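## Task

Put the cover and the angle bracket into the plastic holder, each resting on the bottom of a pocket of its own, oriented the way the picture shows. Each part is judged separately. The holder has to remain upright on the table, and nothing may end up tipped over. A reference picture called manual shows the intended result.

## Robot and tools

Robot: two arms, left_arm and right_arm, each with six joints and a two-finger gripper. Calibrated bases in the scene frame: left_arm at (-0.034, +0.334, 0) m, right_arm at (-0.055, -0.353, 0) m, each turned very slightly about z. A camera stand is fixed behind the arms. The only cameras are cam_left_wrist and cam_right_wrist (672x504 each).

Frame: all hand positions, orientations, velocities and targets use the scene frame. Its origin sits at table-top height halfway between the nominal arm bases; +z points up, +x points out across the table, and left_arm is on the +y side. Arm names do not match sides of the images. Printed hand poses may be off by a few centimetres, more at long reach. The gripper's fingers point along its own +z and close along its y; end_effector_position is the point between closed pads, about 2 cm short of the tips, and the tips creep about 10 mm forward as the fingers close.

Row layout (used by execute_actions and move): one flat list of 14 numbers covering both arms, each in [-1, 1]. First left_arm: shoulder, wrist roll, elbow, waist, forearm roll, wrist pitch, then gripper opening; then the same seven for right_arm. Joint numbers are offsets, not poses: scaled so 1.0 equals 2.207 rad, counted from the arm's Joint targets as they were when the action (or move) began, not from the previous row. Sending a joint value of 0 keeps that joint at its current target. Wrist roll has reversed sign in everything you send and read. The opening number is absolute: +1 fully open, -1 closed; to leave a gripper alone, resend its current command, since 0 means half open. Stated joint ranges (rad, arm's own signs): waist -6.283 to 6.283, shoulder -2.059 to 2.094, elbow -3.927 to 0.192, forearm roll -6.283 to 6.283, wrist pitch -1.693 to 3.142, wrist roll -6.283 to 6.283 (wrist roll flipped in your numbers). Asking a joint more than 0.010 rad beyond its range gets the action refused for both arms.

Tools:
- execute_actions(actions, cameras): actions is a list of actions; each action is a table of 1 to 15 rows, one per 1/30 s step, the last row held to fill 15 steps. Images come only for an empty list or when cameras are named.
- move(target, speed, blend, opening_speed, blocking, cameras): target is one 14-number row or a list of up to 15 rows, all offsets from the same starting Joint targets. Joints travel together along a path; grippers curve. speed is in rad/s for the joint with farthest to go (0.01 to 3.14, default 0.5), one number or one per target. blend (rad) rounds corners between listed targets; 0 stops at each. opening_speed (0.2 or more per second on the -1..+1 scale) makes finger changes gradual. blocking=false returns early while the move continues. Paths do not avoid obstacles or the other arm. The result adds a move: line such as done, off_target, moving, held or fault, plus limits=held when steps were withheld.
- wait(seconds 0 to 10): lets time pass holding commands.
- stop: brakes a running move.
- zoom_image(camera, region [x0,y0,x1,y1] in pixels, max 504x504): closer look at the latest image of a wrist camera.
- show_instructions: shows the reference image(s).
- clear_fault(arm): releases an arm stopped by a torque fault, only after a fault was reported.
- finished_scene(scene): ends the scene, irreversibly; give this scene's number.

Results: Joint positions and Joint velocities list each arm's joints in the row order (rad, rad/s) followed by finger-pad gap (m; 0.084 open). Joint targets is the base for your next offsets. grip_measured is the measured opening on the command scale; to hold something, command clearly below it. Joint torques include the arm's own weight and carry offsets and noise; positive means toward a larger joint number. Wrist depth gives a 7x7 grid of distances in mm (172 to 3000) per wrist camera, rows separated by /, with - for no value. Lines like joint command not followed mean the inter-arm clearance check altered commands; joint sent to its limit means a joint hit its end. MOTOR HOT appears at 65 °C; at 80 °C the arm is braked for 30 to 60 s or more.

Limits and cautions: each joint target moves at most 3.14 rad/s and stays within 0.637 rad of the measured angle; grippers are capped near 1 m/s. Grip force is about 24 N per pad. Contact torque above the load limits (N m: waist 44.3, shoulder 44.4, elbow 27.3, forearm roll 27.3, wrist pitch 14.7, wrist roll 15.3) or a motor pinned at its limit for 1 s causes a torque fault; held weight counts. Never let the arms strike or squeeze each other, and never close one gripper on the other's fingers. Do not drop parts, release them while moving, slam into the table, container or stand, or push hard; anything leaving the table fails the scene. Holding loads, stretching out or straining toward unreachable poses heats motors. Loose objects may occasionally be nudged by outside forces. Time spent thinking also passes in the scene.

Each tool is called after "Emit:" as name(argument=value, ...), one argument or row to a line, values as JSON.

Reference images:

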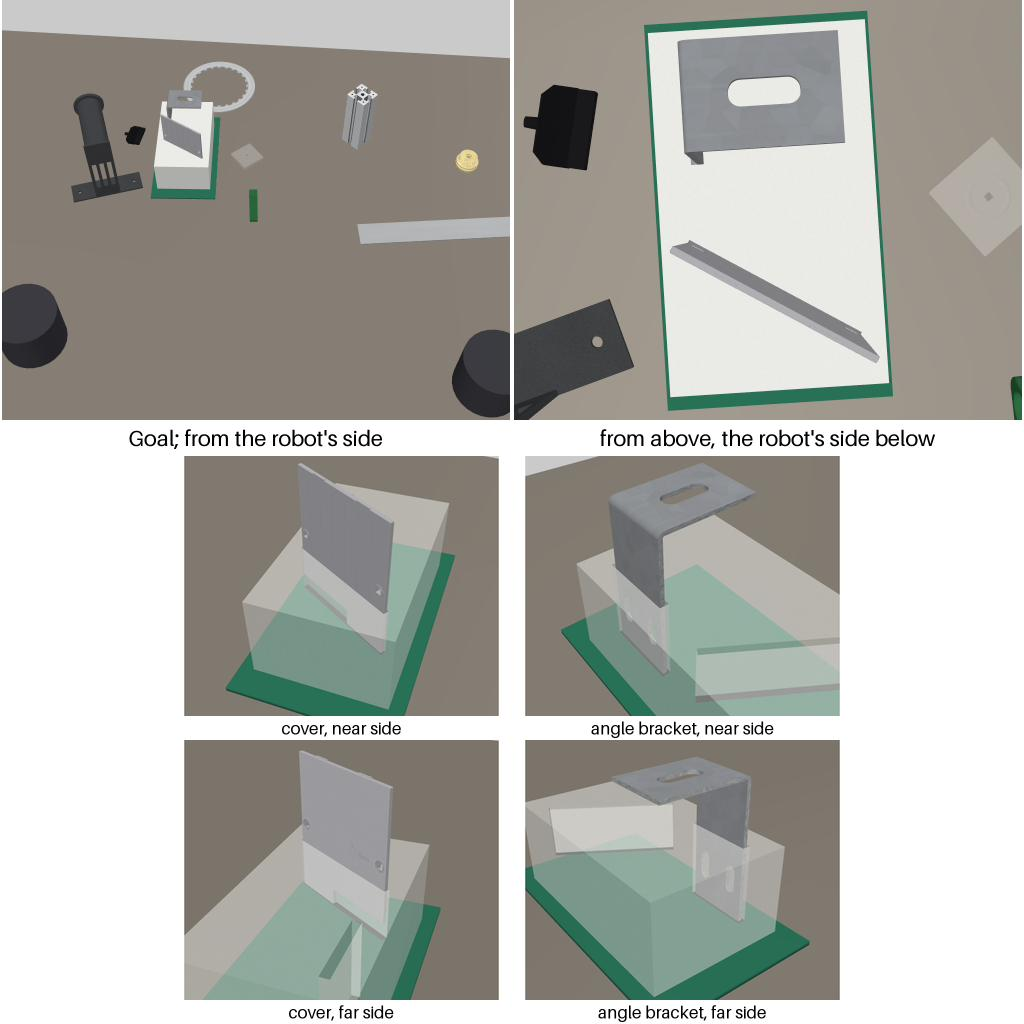

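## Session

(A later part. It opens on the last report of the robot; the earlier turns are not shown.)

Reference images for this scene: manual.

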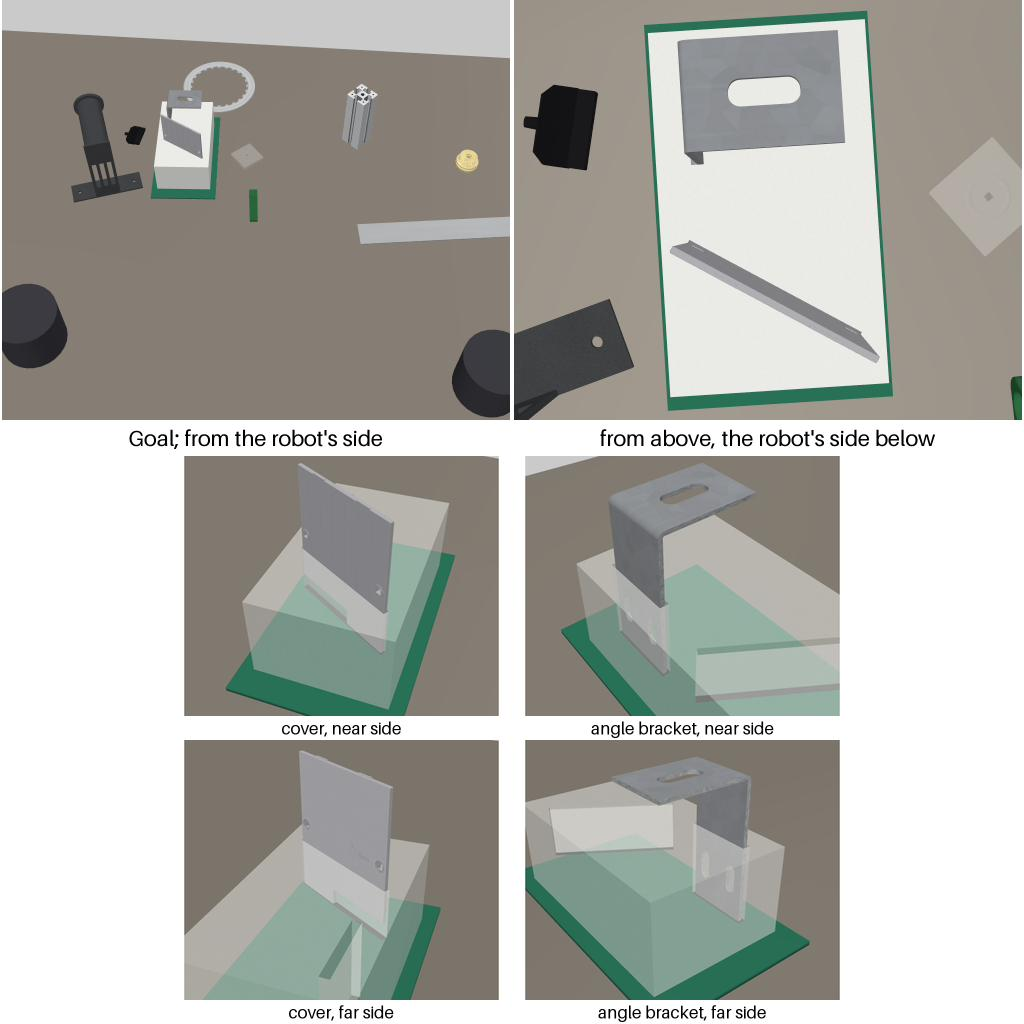

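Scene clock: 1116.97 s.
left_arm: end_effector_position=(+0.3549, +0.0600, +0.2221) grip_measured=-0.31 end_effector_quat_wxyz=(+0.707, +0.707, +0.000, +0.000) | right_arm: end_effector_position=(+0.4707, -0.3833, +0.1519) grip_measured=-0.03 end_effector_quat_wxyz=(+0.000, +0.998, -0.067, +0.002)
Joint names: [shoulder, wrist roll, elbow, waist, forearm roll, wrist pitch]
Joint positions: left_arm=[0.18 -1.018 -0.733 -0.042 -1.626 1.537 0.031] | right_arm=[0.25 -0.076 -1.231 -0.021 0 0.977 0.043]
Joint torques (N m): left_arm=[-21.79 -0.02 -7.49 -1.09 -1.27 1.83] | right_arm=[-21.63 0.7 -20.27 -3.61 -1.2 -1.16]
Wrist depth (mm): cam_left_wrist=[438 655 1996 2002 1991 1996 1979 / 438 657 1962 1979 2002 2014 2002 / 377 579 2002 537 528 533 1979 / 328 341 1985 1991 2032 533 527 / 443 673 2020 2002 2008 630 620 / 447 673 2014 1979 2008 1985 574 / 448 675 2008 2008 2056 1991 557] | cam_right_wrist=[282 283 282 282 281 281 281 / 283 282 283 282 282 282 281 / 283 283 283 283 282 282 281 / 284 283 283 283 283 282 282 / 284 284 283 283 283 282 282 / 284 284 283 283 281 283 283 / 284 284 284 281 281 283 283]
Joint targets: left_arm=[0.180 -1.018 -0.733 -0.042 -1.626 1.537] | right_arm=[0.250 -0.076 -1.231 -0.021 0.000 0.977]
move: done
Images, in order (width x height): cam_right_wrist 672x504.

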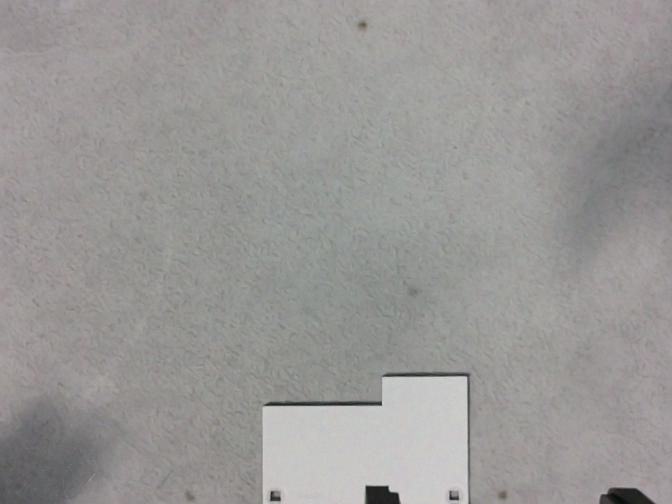

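Emit:
move(
  target=[
    [0,0,0,0,0,0,-0.29,0.1043,0,0.0016,0,0,-0.1041,-0.02],
    [0,0,0,0,0,0,-0.29,0.1254,0,0.0034,0,0,-0.1271,-0.02],
  ],
  speed=[0.35, 0.05],
  blend=[0.01, 0],
)

Scene clock: 1131.10 s.
left_arm: end_effector_position=(+0.3549, +0.0600, +0.2221) grip_measured=-0.31 end_effector_quat_wxyz=(+0.707, +0.707, +0.000, +0.000) | right_arm: end_effector_position=(+0.4882, -0.3844, +0.0215) grip_measured=-0.03 end_effector_quat_wxyz=(+0.000, +0.998, -0.067, +0.000)
Joint names: [shoulder, wrist roll, elbow, waist, forearm roll, wrist pitch]
Joint positions: left_arm=[0.18 -1.018 -0.733 -0.042 -1.626 1.537 0.031] | right_arm=[0.527 -0.076 -1.223 -0.021 0 0.696 0.043]
Joint torques (N m): left_arm=[-21.33 0.03 -7.34 -0.9 -1.37 1.73] | right_arm=[-20.57 -0.6 -16.6 -3.48 -1.27 -2.31]
Wrist depth (mm): cam_left_wrist=[437 654 2002 1996 1991 1985 1985 / 437 659 1991 1985 1985 1996 1991 / 377 512 557 535 535 1991 1979 / 328 339 2008 2038 517 2002 1996 / 444 673 2002 1991 626 593 2026 / 445 671 2008 2002 2008 546 523 / 447 677 2020 1996 1991 2026 519] | cam_right_wrist=[- - - - - - - / - - - - - - - / - - - - - - - / - - - - - - - / - - - - - - - / - - - - - - - / - - - - - - -]
Joint targets: left_arm=[0.180 -1.018 -0.733 -0.042 -1.626 1.537] | right_arm=[0.527 -0.076 -1.223 -0.021 0.000 0.696]
move: done

Emit:
move(
  target=[0,0,0,0,0,0,-0.29,0.00137,0,0.00013,0,0,-0.0015,-0.02],
  speed=0.03,
)

Emit:
move(
  target=[0,0,0,0,0,0,-0.29,0.00064,0,0.00006,0,0,-0.0007,-0.02],
  speed=0.03,
)

Scene clock: 1134.40 s.
left_arm: end_effector_position=(+0.3549, +0.0600, +0.2221) grip_measured=-0.31 end_effector_quat_wxyz=(+0.707, +0.707, +0.000, +0.000) | right_arm: end_effector_position=(+0.4883, -0.3844, +0.0201) grip_measured=-0.03 end_effector_quat_wxyz=(+0.000, +0.998, -0.067, +0.000)
Joint names: [shoulder, wrist roll, elbow, waist, forearm roll, wrist pitch]
Joint positions: left_arm=[0.18 -1.018 -0.733 -0.042 -1.626 1.537 0.031] | right_arm=[0.53 -0.076 -1.223 -0.021 0 0.693 0.043]
Joint torques (N m): left_arm=[-21.38 -0.13 -7.53 -1.17 -1.11 1.94] | right_arm=[-14.93 -0.53 -10.57 -2.93 -1.49 -0.55]
Wrist depth (mm): cam_left_wrist=[438 655 1996 2002 1974 2002 1996 / 438 657 1996 1974 2008 1962 1996 / 377 514 555 534 533 2008 2008 / 328 339 2026 1985 518 2008 2014 / 444 672 2014 1991 624 595 1985 / 446 673 2032 2002 2008 545 523 / 449 677 2026 1979 1991 2032 519] | cam_right_wrist=[- - - - - - - / - - - - - - - / - - - - - - - / - - - - - - - / - - - - - - - / - - - - - - - / - - - - - - -]
Joint targets: left_arm=[0.180 -1.018 -0.733 -0.042 -1.626 1.537] | right_arm=[0.530 -0.076 -1.223 -0.021 0.000 0.693]
move: done

Scene clock: 1135.10 s.
left_arm: end_effector_position=(+0.3549, +0.0600, +0.2221) grip_measured=-0.31 end_effector_quat_wxyz=(+0.707, +0.707, +0.000, +0.000) | right_arm: end_effector_position=(+0.4882, -0.3844, +0.0194) grip_measured=-0.03 end_effector_quat_wxyz=(+0.000, +0.998, -0.067, +0.000)
Joint names: [shoulder, wrist roll, elbow, waist, forearm roll, wrist pitch]
Joint positions: left_arm=[0.18 -1.018 -0.733 -0.042 -1.626 1.537 0.031] | right_arm=[0.531 -0.076 -1.223 -0.021 0 0.691 0.043]
Joint torques (N m): left_arm=[-21.95 -0.07 -7.38 -0.89 -1.2 1.8] | right_arm=[-3.25 -0.58 -5.4 -2.37 -1.37 -2.5]
Wrist depth (mm): cam_left_wrist=[436 654 1991 1985 1991 1996 2026 / 439 656 1985 1996 1985 1974 1991 / 377 514 557 535 534 2020 2002 / 328 340 2020 2008 517 2032 1991 / 444 670 2008 2014 622 594 2008 / 446 671 2032 2032 2038 543 524 / 447 675 2020 1985 2014 2026 518] | cam_right_wrist=[- - - - - - - / - - - - - - - / - - - - - - - / - - - - - - - / - - - - - - - / - - - - - - - / - - - - - - -]
Joint targets: left_arm=[0.180 -1.018 -0.733 -0.042 -1.626 1.537] | right_arm=[0.531 -0.076 -1.223 -0.021 0.000 0.691]
move: done

Emit:
move(
  target=[
    [0,0,0,0,0,0,-0.29,-0.001,0,-0.0001,0,0,0.0011,-0.02],
    [0,0,0,0,0,0,-0.29,-0.001,0,-0.0001,0,0,0.0011,-0.4],
  ],
  speed=0.03,
  opening_speed=0.4,
)

Scene clock: 1140.30 s.
left_arm: end_effector_position=(+0.3549, +0.0600, +0.2221) grip_measured=-0.31 end_effector_quat_wxyz=(+0.707, +0.707, +0.000, +0.000) | right_arm: end_effector_position=(+0.4882, -0.3844, +0.0204) grip_measured=-0.26 end_effector_quat_wxyz=(+0.000, +0.998, -0.067, +0.000)
Joint names: [shoulder, wrist roll, elbow, waist, forearm roll, wrist pitch]
Joint positions: left_arm=[0.18 -1.018 -0.733 -0.042 -1.626 1.537 0.031] | right_arm=[0.529 -0.076 -1.223 -0.021 0 0.693 0.033]
Joint torques (N m): left_arm=[-21.7 0.04 -7.47 -0.92 -1.08 1.78] | right_arm=[-7.46 -0.49 -4.09 -1.33 -1.43 0.72]
Wrist depth (mm): cam_left_wrist=[437 650 2002 2002 2008 1996 1985 / 438 658 1985 2020 1985 1991 2002 / 377 516 558 534 532 2002 2002 / 328 340 1991 1979 516 2014 2014 / 444 671 2014 1996 625 594 1996 / 447 675 1991 2020 2050 545 522 / 448 677 2008 1985 2008 2038 520] | cam_right_wrist=[- - - - - - - / - - - - - - - / - - - - - - - / - - - - - - - / - - - - - - - / - - - - - - - / - - - - - - -]
Joint targets: left_arm=[0.180 -1.018 -0.733 -0.042 -1.626 1.537] | right_arm=[0.529 -0.076 -1.223 -0.021 0.000 0.694]
move: done

Emit:
move(
  target=[
    [0,0,0,0,0,0,-0.29,-0.0005,0,0,0,0,0.0005,-0.4],
    [0,0,0,0,0,0,-0.29,-0.0005,0,0,0,0,0.0005,-1],
  ],
  speed=0.03,
  opening_speed=0.5,
)

Scene clock: 1152.63 s.
left_arm: end_effector_position=(+0.3549, +0.0600, +0.2221) grip_measured=-0.31 end_effector_quat_wxyz=(+0.707, +0.707, +0.000, +0.000) | right_arm: end_effector_position=(+0.4882, -0.3844, +0.0208) grip_measured=-0.26 end_effector_quat_wxyz=(+0.000, +0.998, -0.067, +0.000)
Joint names: [shoulder, wrist roll, elbow, waist, forearm roll, wrist pitch]
Joint positions: left_arm=[0.18 -1.018 -0.733 -0.042 -1.626 1.537 0.031] | right_arm=[0.528 -0.076 -1.223 -0.021 0 0.695 0.033]
Joint torques (N m): left_arm=[-21.56 0.08 -7.27 -0.81 -1.11 1.86] | right_arm=[-19.55 -0.3 -11.85 1.4 -1.53 -1.08]
Wrist depth (mm): cam_left_wrist=[437 655 1985 2008 2008 1991 2008 / 438 653 1996 2008 1991 1996 2002 / 378 513 557 536 535 2002 1991 / 329 339 1985 1991 517 1991 1985 / 444 671 1985 2014 624 593 2026 / 446 673 2026 2020 2014 545 524 / 447 677 2032 2008 2008 2002 520] | cam_right_wrist=[- - - - - - - / - - - - - - - / - - - - - - - / - - - - - - - / - - - - - - - / - - - - - - - / - - - - - - -]
Joint targets: left_arm=[0.180 -1.018 -0.733 -0.042 -1.626 1.537] | right_arm=[0.528 -0.076 -1.223 -0.021 0.000 0.695]
move: done

Emit:
move(
  target=[
    [0,0,0,0,0,0,-0.29,-0.0217,0,-0.002,0,0,0.0237,-1],
    [0,0,0,0,0,0,-0.29,-0.1025,0,-0.047,0,0,0.1495,-1],
  ],
  speed=[0.1, 0.3],
  blend=[0.02, 0],
  cameras=["all"],
)

Scene clock: 1159.90 s.
left_arm: end_effector_position=(+0.3549, +0.0600, +0.2221) grip_measured=-0.31 end_effector_quat_wxyz=(+0.707, +0.707, +0.000, +0.000) | right_arm: end_effector_position=(+0.4884, -0.3844, +0.1596) grip_measured=-0.27 end_effector_quat_wxyz=(+0.000, +0.998, -0.067, +0.000)
Joint names: [shoulder, wrist roll, elbow, waist, forearm roll, wrist pitch]
Joint positions: left_arm=[0.18 -1.018 -0.733 -0.042 -1.626 1.537 0.031] | right_arm=[0.302 -0.076 -1.327 -0.021 0 1.025 0.032]
Joint torques (N m): left_arm=[-21.99 -0.12 -7.48 -1.03 -1.13 1.84] | right_arm=[-22.61 -0.2 -20.74 1.76 -1.77 -0.98]
Wrist depth (mm): cam_left_wrist=[437 652 1979 1951 2014 1985 1979 / 438 660 1985 2008 1979 1991 2002 / 378 588 1968 547 548 536 537 / 328 341 1985 2002 2002 548 520 / 444 673 2014 2014 2002 2014 621 / 446 672 2020 1996 2002 1996 559 / 448 675 2026 2002 2008 2008 2050] | cam_right_wrist=[289 289 289 289 288 288 288 / 290 290 290 289 289 289 288 / 290 290 290 290 289 289 289 / 291 291 290 290 290 290 290 / 291 291 291 290 290 290 290 / 292 291 291 291 291 290 290 / 292 291 291 291 291 290 291]
Joint targets: left_arm=[0.180 -1.018 -0.733 -0.042 -1.626 1.537] | right_arm=[0.302 -0.076 -1.327 -0.021 0.000 1.025]
move: done

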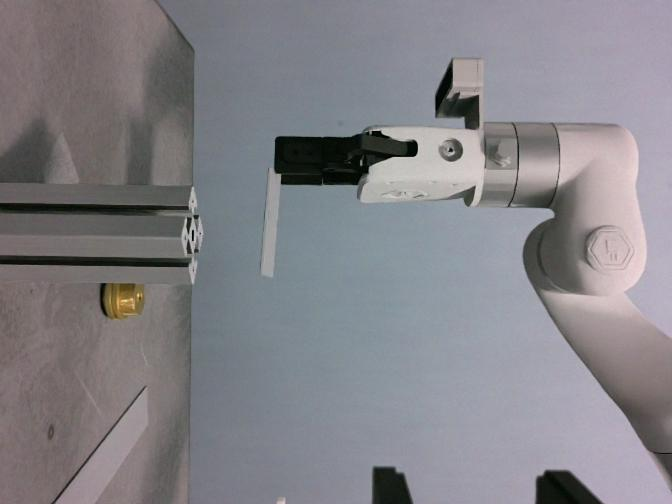

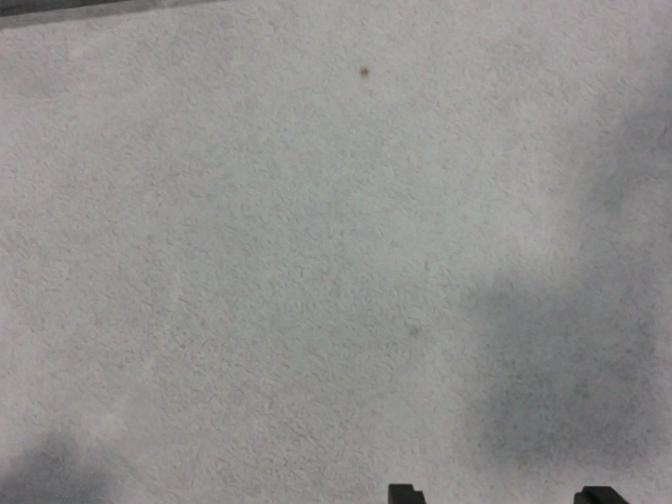

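Emit:
move(
  target=[0,0,0,0,0,0,0.0,-0.1589,-0.9407,0.0934,0.2895,0,0.0655,-1],
  speed=0.6,
  cameras=["all"],
)

Scene clock: 1170.40 s.
left_arm: end_effector_position=(+0.3549, +0.0600, +0.2221) grip_measured=-0.01 end_effector_quat_wxyz=(+0.707, +0.707, +0.000, +0.000) | right_arm: end_effector_position=(+0.3302, -0.0997, +0.2398) grip_measured=-0.27 end_effector_quat_wxyz=(+0.000, +0.707, -0.707, +0.000)
Joint names: [shoulder, wrist roll, elbow, waist, forearm roll, wrist pitch]
Joint positions: left_arm=[0.18 -1.018 -0.733 -0.042 -1.626 1.537 0.044] | right_arm=[-0.049 -2.152 -1.12 0.618 0 1.169 0.032]
Joint torques (N m): left_arm=[-22.02 -0.02 -7.49 -1.09 -1.13 1.83] | right_arm=[-17.47 -0.86 -19.57 4.35 -1.76 -0.9]
Wrist depth (mm): cam_left_wrist=[436 654 1996 2002 2032 1979 1968 / 438 658 1996 1979 1991 1991 1991 / 377 587 2002 2020 1985 2014 2020 / 328 340 2002 2032 1996 2014 1996 / 444 669 2026 1985 2014 2044 2002 / 446 675 - 2008 289 282 262 / 448 777 - 2002 291 283 263] | cam_right_wrist=[372 371 371 370 370 369 366 / 372 372 371 370 369 369 367 / 372 372 371 371 369 369 368 / 373 257 314 370 370 370 370 / 374 373 372 371 372 370 369 / 374 374 373 372 371 372 371 / 374 374 372 372 372 371 371]
Joint targets: left_arm=[0.180 -1.018 -0.733 -0.042 -1.626 1.537] | right_arm=[-0.049 -2.152 -1.120 0.618 0.000 1.169]
move: done

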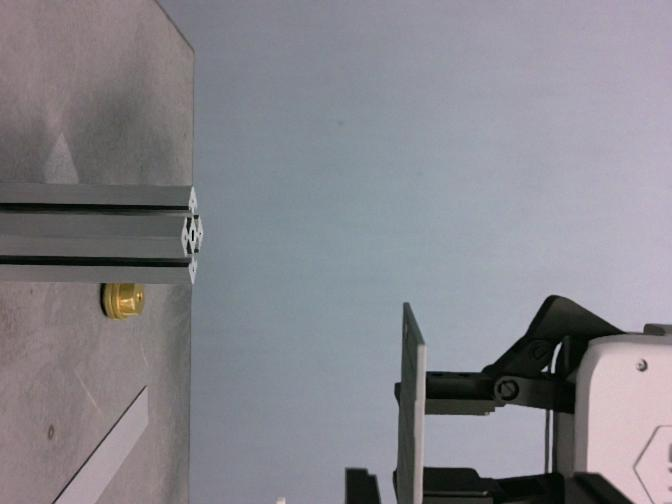

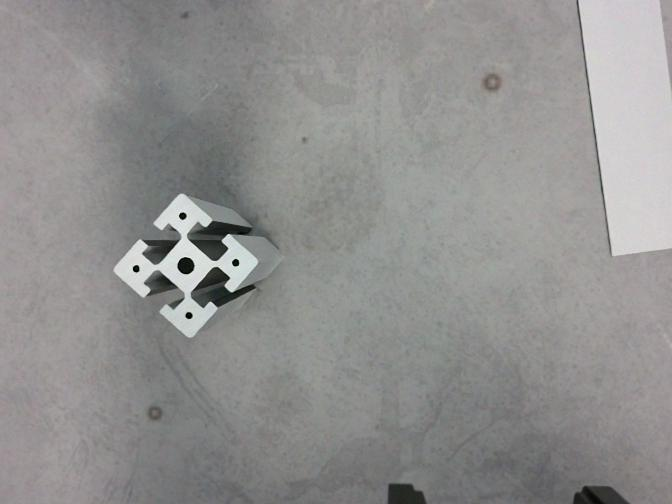

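Emit:
move(
  target=[0.0128,-0.0082,-0.0109,-0.0868,-0.0747,-0.0449,0.0,0,0,0,0,0,0,-1],
  speed=0.12,
  cameras=["cam_left_wrist"],
)

Emit:
zoom_image(
  camera="cam_left_wrist",
  region=[320, 200, 672, 504],
)

Scene clock: 1206.77 s.
left_arm: end_effector_position=(+0.3495, -0.0076, +0.2173) grip_measured=-0.01 end_effector_quat_wxyz=(+0.707, +0.707, +0.000, +0.000) | right_arm: end_effector_position=(+0.3302, -0.0997, +0.2398) grip_measured=-0.27 end_effector_quat_wxyz=(+0.000, +0.707, -0.707, +0.000)
Joint names: [shoulder, wrist roll, elbow, waist, forearm roll, wrist pitch]
Joint positions: left_arm=[0.208 -1.036 -0.757 -0.233 -1.791 1.438 0.044] | right_arm=[-0.049 -2.152 -1.12 0.618 0 1.169 0.032]
Joint torques (N m): left_arm=[-21.31 -0.49 -8.93 -2.01 -1.14 0.99] | right_arm=[-17.33 0.68 -19.86 4.33 -1.61 -1.02]
Wrist depth (mm): cam_left_wrist=[426 639 1930 1924 1919 1940 1935 / 428 643 1898 1924 1908 1914 1924 / 275 517 1930 1908 1908 1919 1919 / 276 278 1940 1951 1946 1919 1924 / 434 654 1951 1914 1968 1930 240 / 435 660 - 1940 228 215 213 / 434 661 - 1935 1951 206 209] | cam_right_wrist=[371 371 370 369 369 369 366 / 372 372 371 370 370 369 367 / 372 372 371 370 371 369 368 / 373 257 315 371 370 370 370 / 373 373 372 371 371 371 370 / 373 373 372 372 372 371 371 / 374 373 374 372 371 371 372]
Joint targets: left_arm=[0.208 -1.036 -0.757 -0.233 -1.791 1.438] | right_arm=[-0.049 -2.152 -1.120 0.618 0.000 1.169]
move: done
Images, in order (width x height): cam_left_wrist 672x504.

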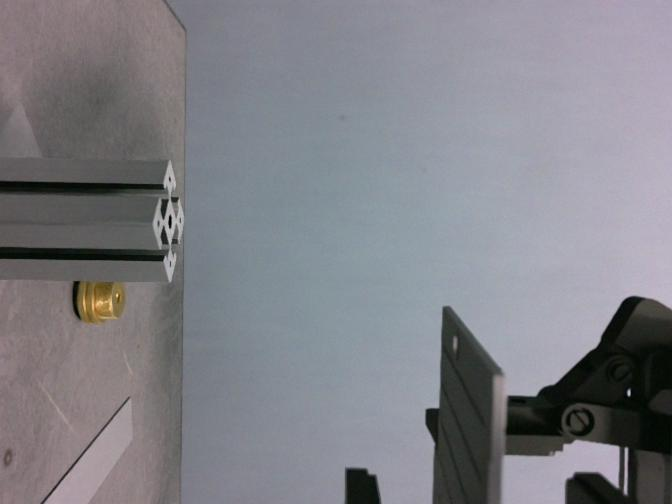

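Scaled by 1.432 from the camera's 672x504 image, which has a finer 960x720 frame.

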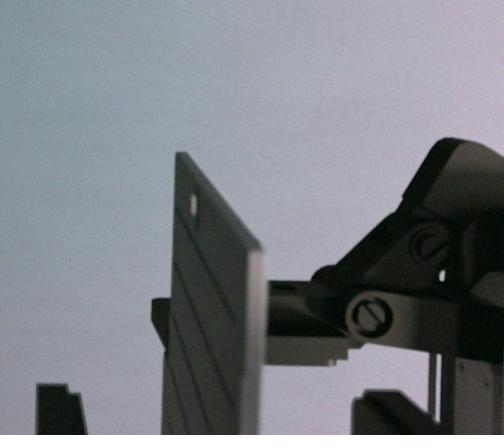

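Emit:
move(
  target=[0,0,0,0,0,0,-1,0,0,0,0,0,0,-1],
  speed=0.1,
  opening_speed=0.5,
  cameras=["cam_left_wrist"],
)

Scene clock: 1215.33 s.
left_arm: end_effector_position=(+0.3495, -0.0076, +0.2173) grip_measured=-0.93 end_effector_quat_wxyz=(+0.707, +0.707, +0.000, +0.000) | right_arm: end_effector_position=(+0.3302, -0.0997, +0.2398) grip_measured=-0.27 end_effector_quat_wxyz=(+0.000, +0.707, -0.707, +0.000)
Joint names: [shoulder, wrist roll, elbow, waist, forearm roll, wrist pitch]
Joint positions: left_arm=[0.208 -1.036 -0.757 -0.233 -1.791 1.438 0.003] | right_arm=[-0.049 -2.152 -1.12 0.618 0 1.169 0.032]
Joint torques (N m): left_arm=[-21.03 -0.56 -5.84 -0.85 0.28 -1.6] | right_arm=[-17.06 0.73 -25.44 3.64 -1.25 -2.06]
Wrist depth (mm): cam_left_wrist=[429 643 1898 1888 1914 1930 1914 / 432 647 1914 1919 1935 1924 1924 / 275 517 1914 1951 1924 1924 1940 / 275 280 1914 1919 1914 1940 1924 / 435 655 1930 1951 1935 1946 241 / 438 660 - 1946 229 215 214 / 436 665 - 1957 - - 209] | cam_right_wrist=[371 370 370 369 370 369 366 / 372 371 370 370 370 370 367 / 372 371 371 370 369 370 367 / 372 257 315 371 371 370 370 / 374 373 371 371 371 370 370 / 374 373 372 372 372 371 370 / 373 373 373 372 373 371 370]
Joint targets: left_arm=[0.208 -1.036 -0.757 -0.233 -1.791 1.438] | right_arm=[-0.049 -2.152 -1.120 0.618 0.000 1.169]
move: done
Images, in order (width x height): cam_left_wrist 672x504.

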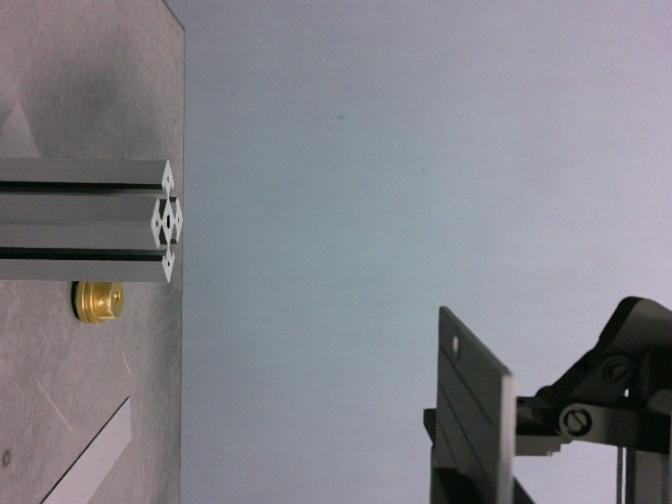

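Emit:
move(
  target=[
    [0,0,0,0,0,0,-1,0,0,0,0,0,0,0.15],
    [0,0,0,0,0,0,-1,-0.0087,0,-0.0682,0,0,0.0769,0.15],
  ],
  speed=[0.1, 0.1],
  opening_speed=0.4,
  cameras=["cam_left_wrist"],
)

Scene clock: 1242.23 s.
left_arm: end_effector_position=(+0.3495, -0.0076, +0.2173) grip_measured=-0.94 end_effector_quat_wxyz=(+0.707, +0.707, +0.000, +0.000) | right_arm: end_effector_position=(+0.3303, -0.0996, +0.2997) grip_measured=+0.14 end_effector_quat_wxyz=(+0.000, +0.707, -0.707, +0.000)
Joint names: [shoulder, wrist roll, elbow, waist, forearm roll, wrist pitch]
Joint positions: left_arm=[0.208 -1.036 -0.757 -0.233 -1.791 1.438 0.003] | right_arm=[-0.068 -2.152 -1.271 0.618 0 1.339 0.05]
Joint torques (N m): left_arm=[-26.94 0.17 -8.43 -1.9 -1.19 2.4] | right_arm=[-17.12 0.73 -21.27 -0.64 -0.88 -0.94]
Wrist depth (mm): cam_left_wrist=[426 637 1898 1914 1919 1924 1962 / 428 644 1919 1951 1946 1908 1919 / 275 516 1919 1930 1924 1957 1898 / 275 278 1935 1935 1930 1940 1935 / 435 654 1924 1935 1946 1924 1940 / 436 660 1957 1962 - - 224 / 434 662 1940 1957 1957 1968 1985] | cam_right_wrist=[432 431 431 431 429 428 427 / 432 432 430 431 430 430 428 / 434 432 431 430 430 430 427 / 432 433 324 431 430 429 429 / 434 434 432 432 430 431 430 / 434 433 433 432 431 431 430 / 435 434 434 433 432 432 431]
Joint targets: left_arm=[0.208 -1.036 -0.757 -0.233 -1.791 1.438] | right_arm=[-0.068 -2.152 -1.271 0.618 0.000 1.339]
move: done
Images, in order (width x height): cam_left_wrist 672x504.

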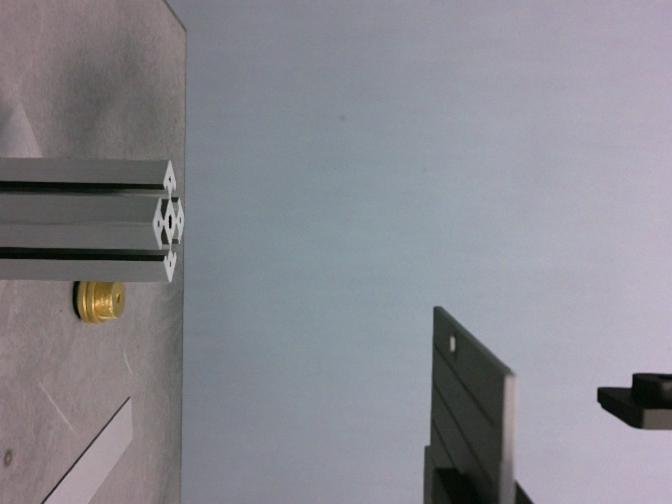

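Emit:
move(
  target=[-0.2089,0.9969,-0.0565,-0.0972,0.8115,-0.1375,-1,0,-0.9969,0,0,0,0,-0.6],
  speed=0.7,
)

Scene clock: 1289.47 s.
left_arm: end_effector_position=(+0.3227, +0.1527, +0.2301) grip_measured=-0.94 end_effector_quat_wxyz=(+0.000, +0.941, +0.340, +0.000) | right_arm: end_effector_position=(+0.3303, -0.0996, +0.2998) grip_measured=-0.62 end_effector_quat_wxyz=(+0.000, +0.310, +0.951, +0.000)
Joint names: [shoulder, wrist roll, elbow, waist, forearm roll, wrist pitch]
Joint positions: left_arm=[-0.253 1.164 -0.882 -0.448 0 1.134 0.003] | right_arm=[-0.068 -4.352 -1.271 0.618 0 1.339 0.017]
Joint torques (N m): left_arm=[-20.57 0.6 -11.26 -2.06 0.38 -2.69] | right_arm=[-15.4 -0.85 -20.08 -0.63 -0.71 -1.25]
Wrist depth (mm): cam_left_wrist=[357 358 358 358 359 359 360 / 359 234 359 359 360 360 359 / 238 241 360 359 298 297 360 / 234 252 361 360 298 258 361 / 234 357 361 299 299 259 362 / 361 361 361 - 299 362 362 / 362 362 363 - 300 362 363] | cam_right_wrist=[430 431 430 428 428 427 428 / 431 431 431 429 429 428 425 / 432 431 432 431 429 431 429 / 433 430 431 431 432 429 428 / 434 431 432 431 431 431 431 / 432 434 434 432 431 432 430 / 434 434 434 433 433 432 431]
Joint targets: left_arm=[-0.253 1.164 -0.882 -0.448 0.000 1.134] | right_arm=[-0.068 -4.352 -1.271 0.618 0.000 1.339]
move: done

Emit:
move(
  target=[
    [0,0.1618,0,0,0,0,-1,0.0572,-0.1201,0.1383,-0.036,0.3898,-0.2592,-0.6],
    [0.0267,0.1618,0.0487,0,0,-0.0749,-1,0.0572,-0.1201,0.1383,-0.036,0.3898,-0.2592,-0.6],
  ],
  speed=[0.6, 0.2],
  blend=[0.02, 0],
  cameras=["all"],
)

Scene clock: 1298.77 s.
left_arm: end_effector_position=(+0.3225, +0.1528, +0.1749) grip_measured=-0.94 end_effector_quat_wxyz=(+0.000, +0.865, +0.501, +0.000) | right_arm: end_effector_position=(+0.3604, -0.0214, +0.1926) grip_measured=-0.62 end_effector_quat_wxyz=(-0.224, +0.671, +0.670, +0.224)
Joint names: [shoulder, wrist roll, elbow, waist, forearm roll, wrist pitch]
Joint positions: left_arm=[-0.194 1.521 -0.775 -0.448 0 0.969 0.003] | right_arm=[0.058 -4.617 -0.966 0.538 0.861 0.767 0.017]
Joint torques (N m): left_arm=[-15.37 0.72 -9.78 -2.08 0.14 -2.62] | right_arm=[-14.91 -0.77 -18.51 -3.34 1.24 -1.69]
Wrist depth (mm): cam_left_wrist=[303 178 185 304 304 304 305 / 179 180 305 305 298 305 305 / 178 191 304 305 305 305 306 / 190 281 302 305 302 242 202 / 305 306 306 303 243 243 202 / 306 306 307 244 244 244 204 / 306 307 307 - - 244 308] | cam_right_wrist=[542 542 - 226 526 540 540 / 496 498 - 248 483 496 496 / 449 447 - 295 355 315 446 / 417 416 408 336 339 296 417 / 390 390 324 317 318 320 390 / 367 367 352 353 353 355 363 / 338 339 339 339 339 339 339]
Joint targets: left_arm=[-0.194 1.521 -0.775 -0.448 0.000 0.969] | right_arm=[0.058 -4.617 -0.966 0.538 0.861 0.767]
move: done

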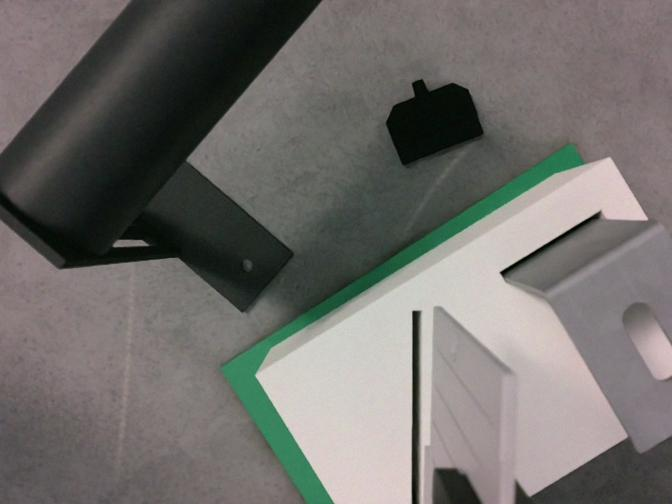

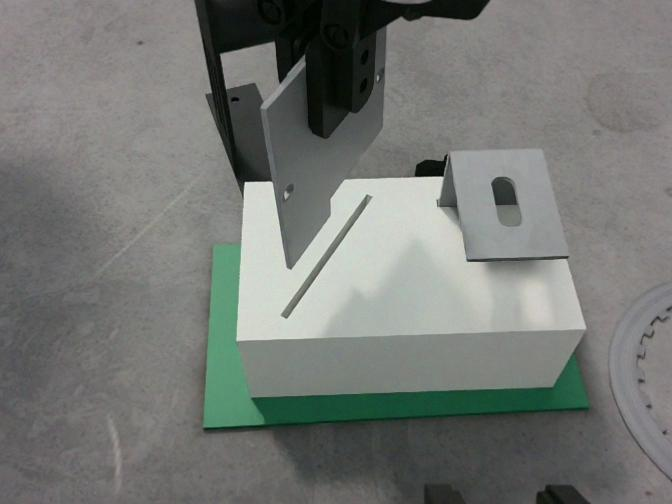

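Emit:
zoom_image(
  camera="cam_left_wrist",
  region=[390, 280, 540, 400],
)

Emit:
zoom_image(
  camera="cam_left_wrist",
  region=[390, 400, 540, 504],
)

Emit:
zoom_image(
  camera="cam_right_wrist",
  region=[230, 80, 400, 220],
)

Emit:
zoom_image(
  camera="cam_right_wrist",
  region=[250, 180, 400, 330],
)

Scaled by 3.360 from the camera's 672x504 image, which has a finer 960x720 frame.

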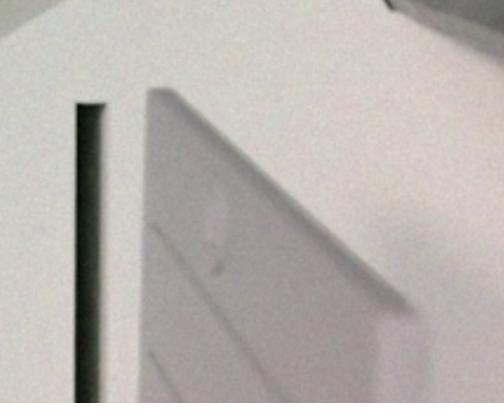

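Scaled by 3.360 from the camera's 672x504 image, which has a finer 960x720 frame.

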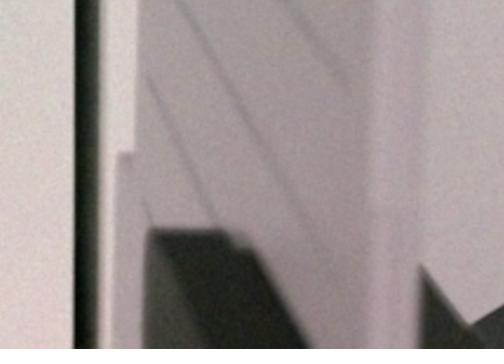

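Scaled by 2.965 from the camera's 672x504 image, which has a finer 960x720 frame.

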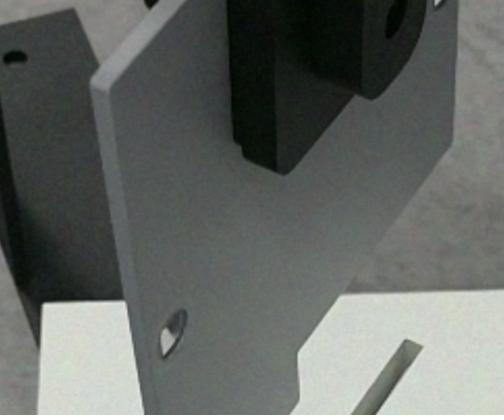

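Scaled by 3.360 from the camera's 672x504 image, which has a finer 960x720 frame.

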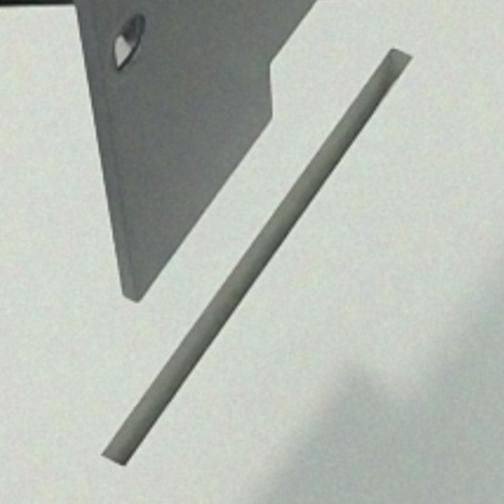

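Emit:
zoom_image(
  camera="cam_right_wrist",
  region=[245, 40, 345, 130],
)

Scaled by 5.040 from the camera's 672x504 image, which has a finer 960x720 frame.

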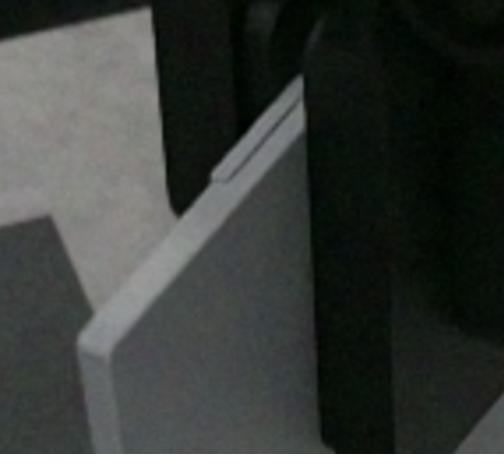

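Emit:
move(
  target=[0.0169,-0.013,0.0169,0.0062,-0.0263,-0.0326,-1,0,0,0,0,0,0,-0.6],
  speed=0.06,
  cameras=["all"],
)

Emit:
zoom_image(
  camera="cam_left_wrist",
  region=[380, 290, 540, 410],
)

Emit:
zoom_image(
  camera="cam_right_wrist",
  region=[250, 180, 400, 330],
)

Scene clock: 1500.77 s.
left_arm: end_effector_position=(+0.3208, +0.1501, +0.1508) grip_measured=-0.94 end_effector_quat_wxyz=(+0.011, +0.860, +0.510, -0.020) | right_arm: end_effector_position=(+0.3604, -0.0214, +0.1926) grip_measured=-0.62 end_effector_quat_wxyz=(-0.224, +0.671, +0.670, +0.224)
Joint names: [shoulder, wrist roll, elbow, waist, forearm roll, wrist pitch]
Joint positions: left_arm=[-0.157 1.492 -0.737 -0.434 -0.058 0.897 0.003] | right_arm=[0.058 -4.617 -0.966 0.538 0.861 0.767 0.017]
Joint torques (N m): left_arm=[-15.82 -0.59 -9.57 1.48 -0.55 -2.63] | right_arm=[-14.94 0.03 -18.61 -3.39 1.07 -0.91]
Wrist depth (mm): cam_left_wrist=[- - 274 274 273 274 273 / - - 275 275 270 275 275 / - 273 274 277 277 274 215 / 278 279 276 279 218 216 177 / 281 281 280 218 217 218 176 / 282 282 282 219 - 219 179 / 285 284 285 220 - 220 285] | cam_right_wrist=[541 526 204 194 190 542 541 / 496 483 - 247 483 497 496 / 448 448 - 270 355 315 447 / 418 417 417 331 338 296 416 / 390 390 324 316 317 321 389 / 366 366 352 352 353 355 362 / 340 339 339 339 339 339 338]
Joint targets: left_arm=[-0.157 1.492 -0.737 -0.434 -0.058 0.897] | right_arm=[0.058 -4.617 -0.966 0.538 0.861 0.767]
move: done

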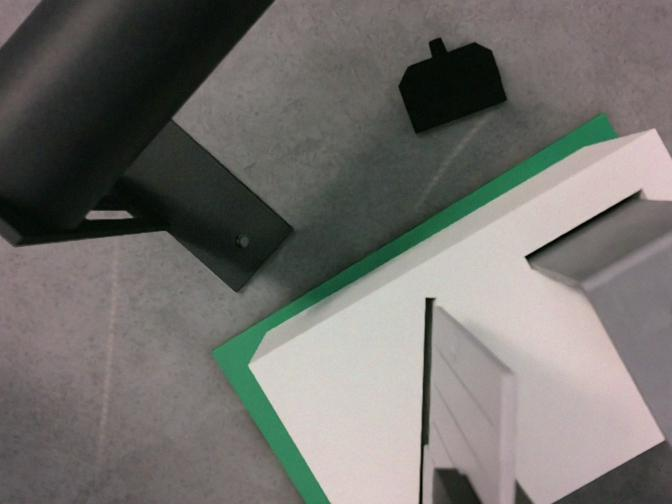

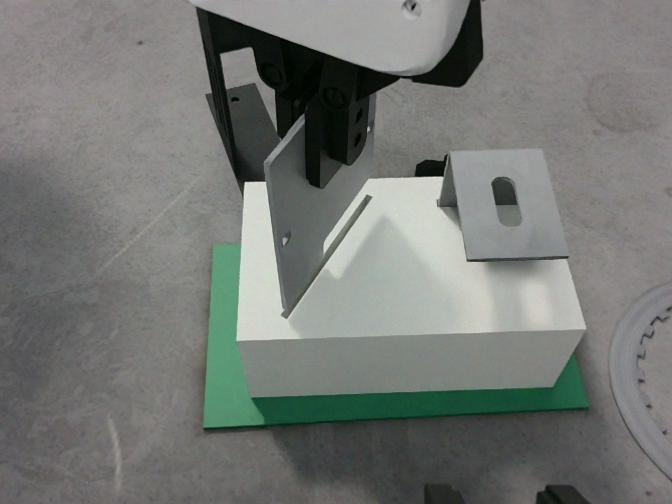

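Scaled by 3.150 from the camera's 672x504 image, which has a finer 960x720 frame.

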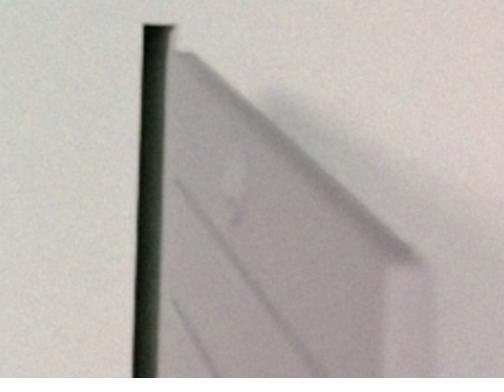

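Scaled by 3.360 from the camera's 672x504 image, which has a finer 960x720 frame.

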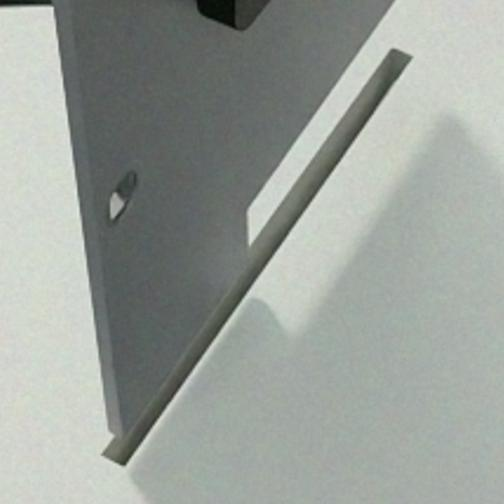

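Emit:
zoom_image(
  camera="cam_right_wrist",
  region=[270, 230, 350, 325],
)

Emit:
zoom_image(
  camera="cam_left_wrist",
  region=[400, 410, 500, 504],
)

Scaled by 5.305 from the camera's 672x504 image, which has a finer 960x720 frame.

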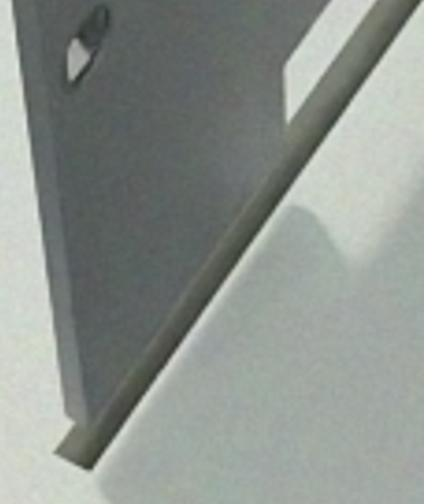

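Scaled by 5.040 from the camera's 672x504 image, which has a finer 960x720 frame.

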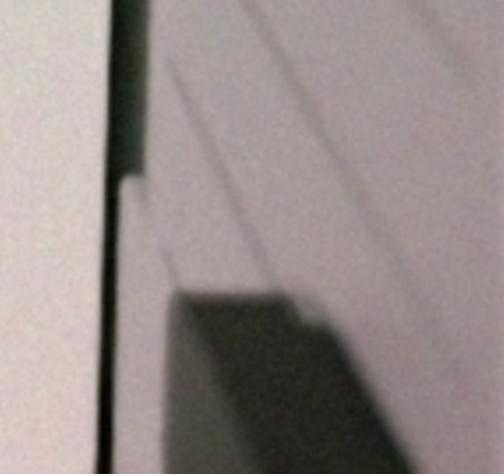

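Emit:
move(
  target=[0.003,0.00003,0.00265,-0.00045,-0.00026,-0.00566,-1,0,0,0,0,0,0,-0.6],
  speed=0.04,
  cameras=["all"],
)

Emit:
zoom_image(
  camera="cam_right_wrist",
  region=[270, 180, 390, 325],
)

Emit:
zoom_image(
  camera="cam_left_wrist",
  region=[380, 280, 500, 504],
)

Scene clock: 1554.90 s.
left_arm: end_effector_position=(+0.3207, +0.1498, +0.1468) grip_measured=-0.94 end_effector_quat_wxyz=(+0.011, +0.860, +0.510, -0.020) | right_arm: end_effector_position=(+0.3604, -0.0214, +0.1926) grip_measured=-0.62 end_effector_quat_wxyz=(-0.224, +0.671, +0.670, +0.224)
Joint names: [shoulder, wrist roll, elbow, waist, forearm roll, wrist pitch]
Joint positions: left_arm=[-0.15 1.492 -0.731 -0.435 -0.059 0.885 0.003] | right_arm=[0.058 -4.617 -0.966 0.538 0.861 0.767 0.017]
Joint torques (N m): left_arm=[-15.92 0.08 -9.24 -1.97 -0.56 -2.56] | right_arm=[-15.05 0.52 -18.54 -3.51 0.66 -0.84]
Wrist depth (mm): cam_left_wrist=[- - 270 269 269 269 270 / - - 271 271 266 272 271 / - 269 270 273 272 270 211 / 275 274 272 275 272 212 184 / 276 277 277 214 214 214 172 / 279 278 278 215 - 215 215 / 281 280 281 216 - 216 281] | cam_right_wrist=[542 - 209 194 190 542 541 / 497 484 - 247 483 496 496 / 450 448 243 270 354 315 447 / 418 417 417 331 339 296 416 / 390 390 324 317 317 321 389 / 366 366 352 351 353 355 362 / 339 339 339 339 338 339 338]
Joint targets: left_arm=[-0.150 1.492 -0.731 -0.435 -0.059 0.885] | right_arm=[0.058 -4.617 -0.966 0.538 0.861 0.767]
move: done

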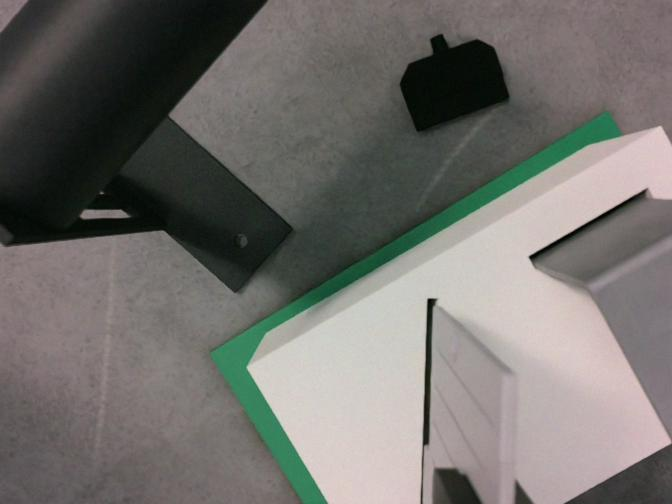

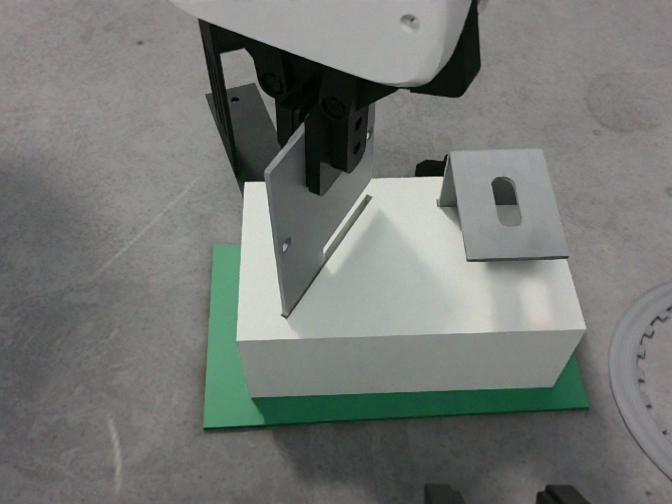

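Scaled by 3.476 from the camera's 672x504 image, which has a finer 960x720 frame.

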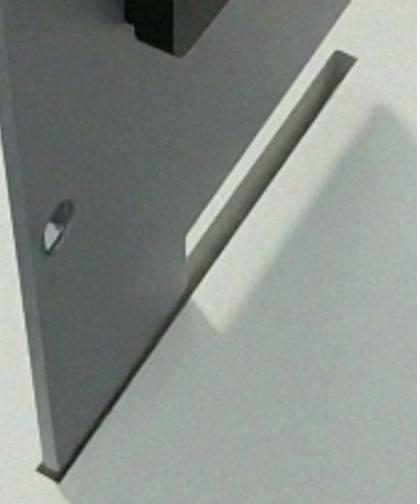

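Scaled by 2.250 from the camera's 672x504 image, which has a finer 960x720 frame.

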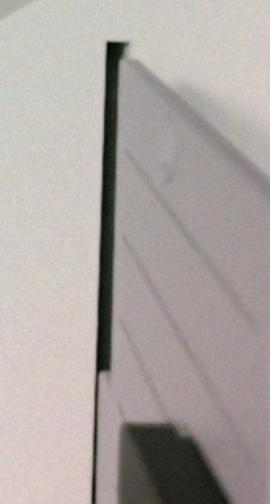

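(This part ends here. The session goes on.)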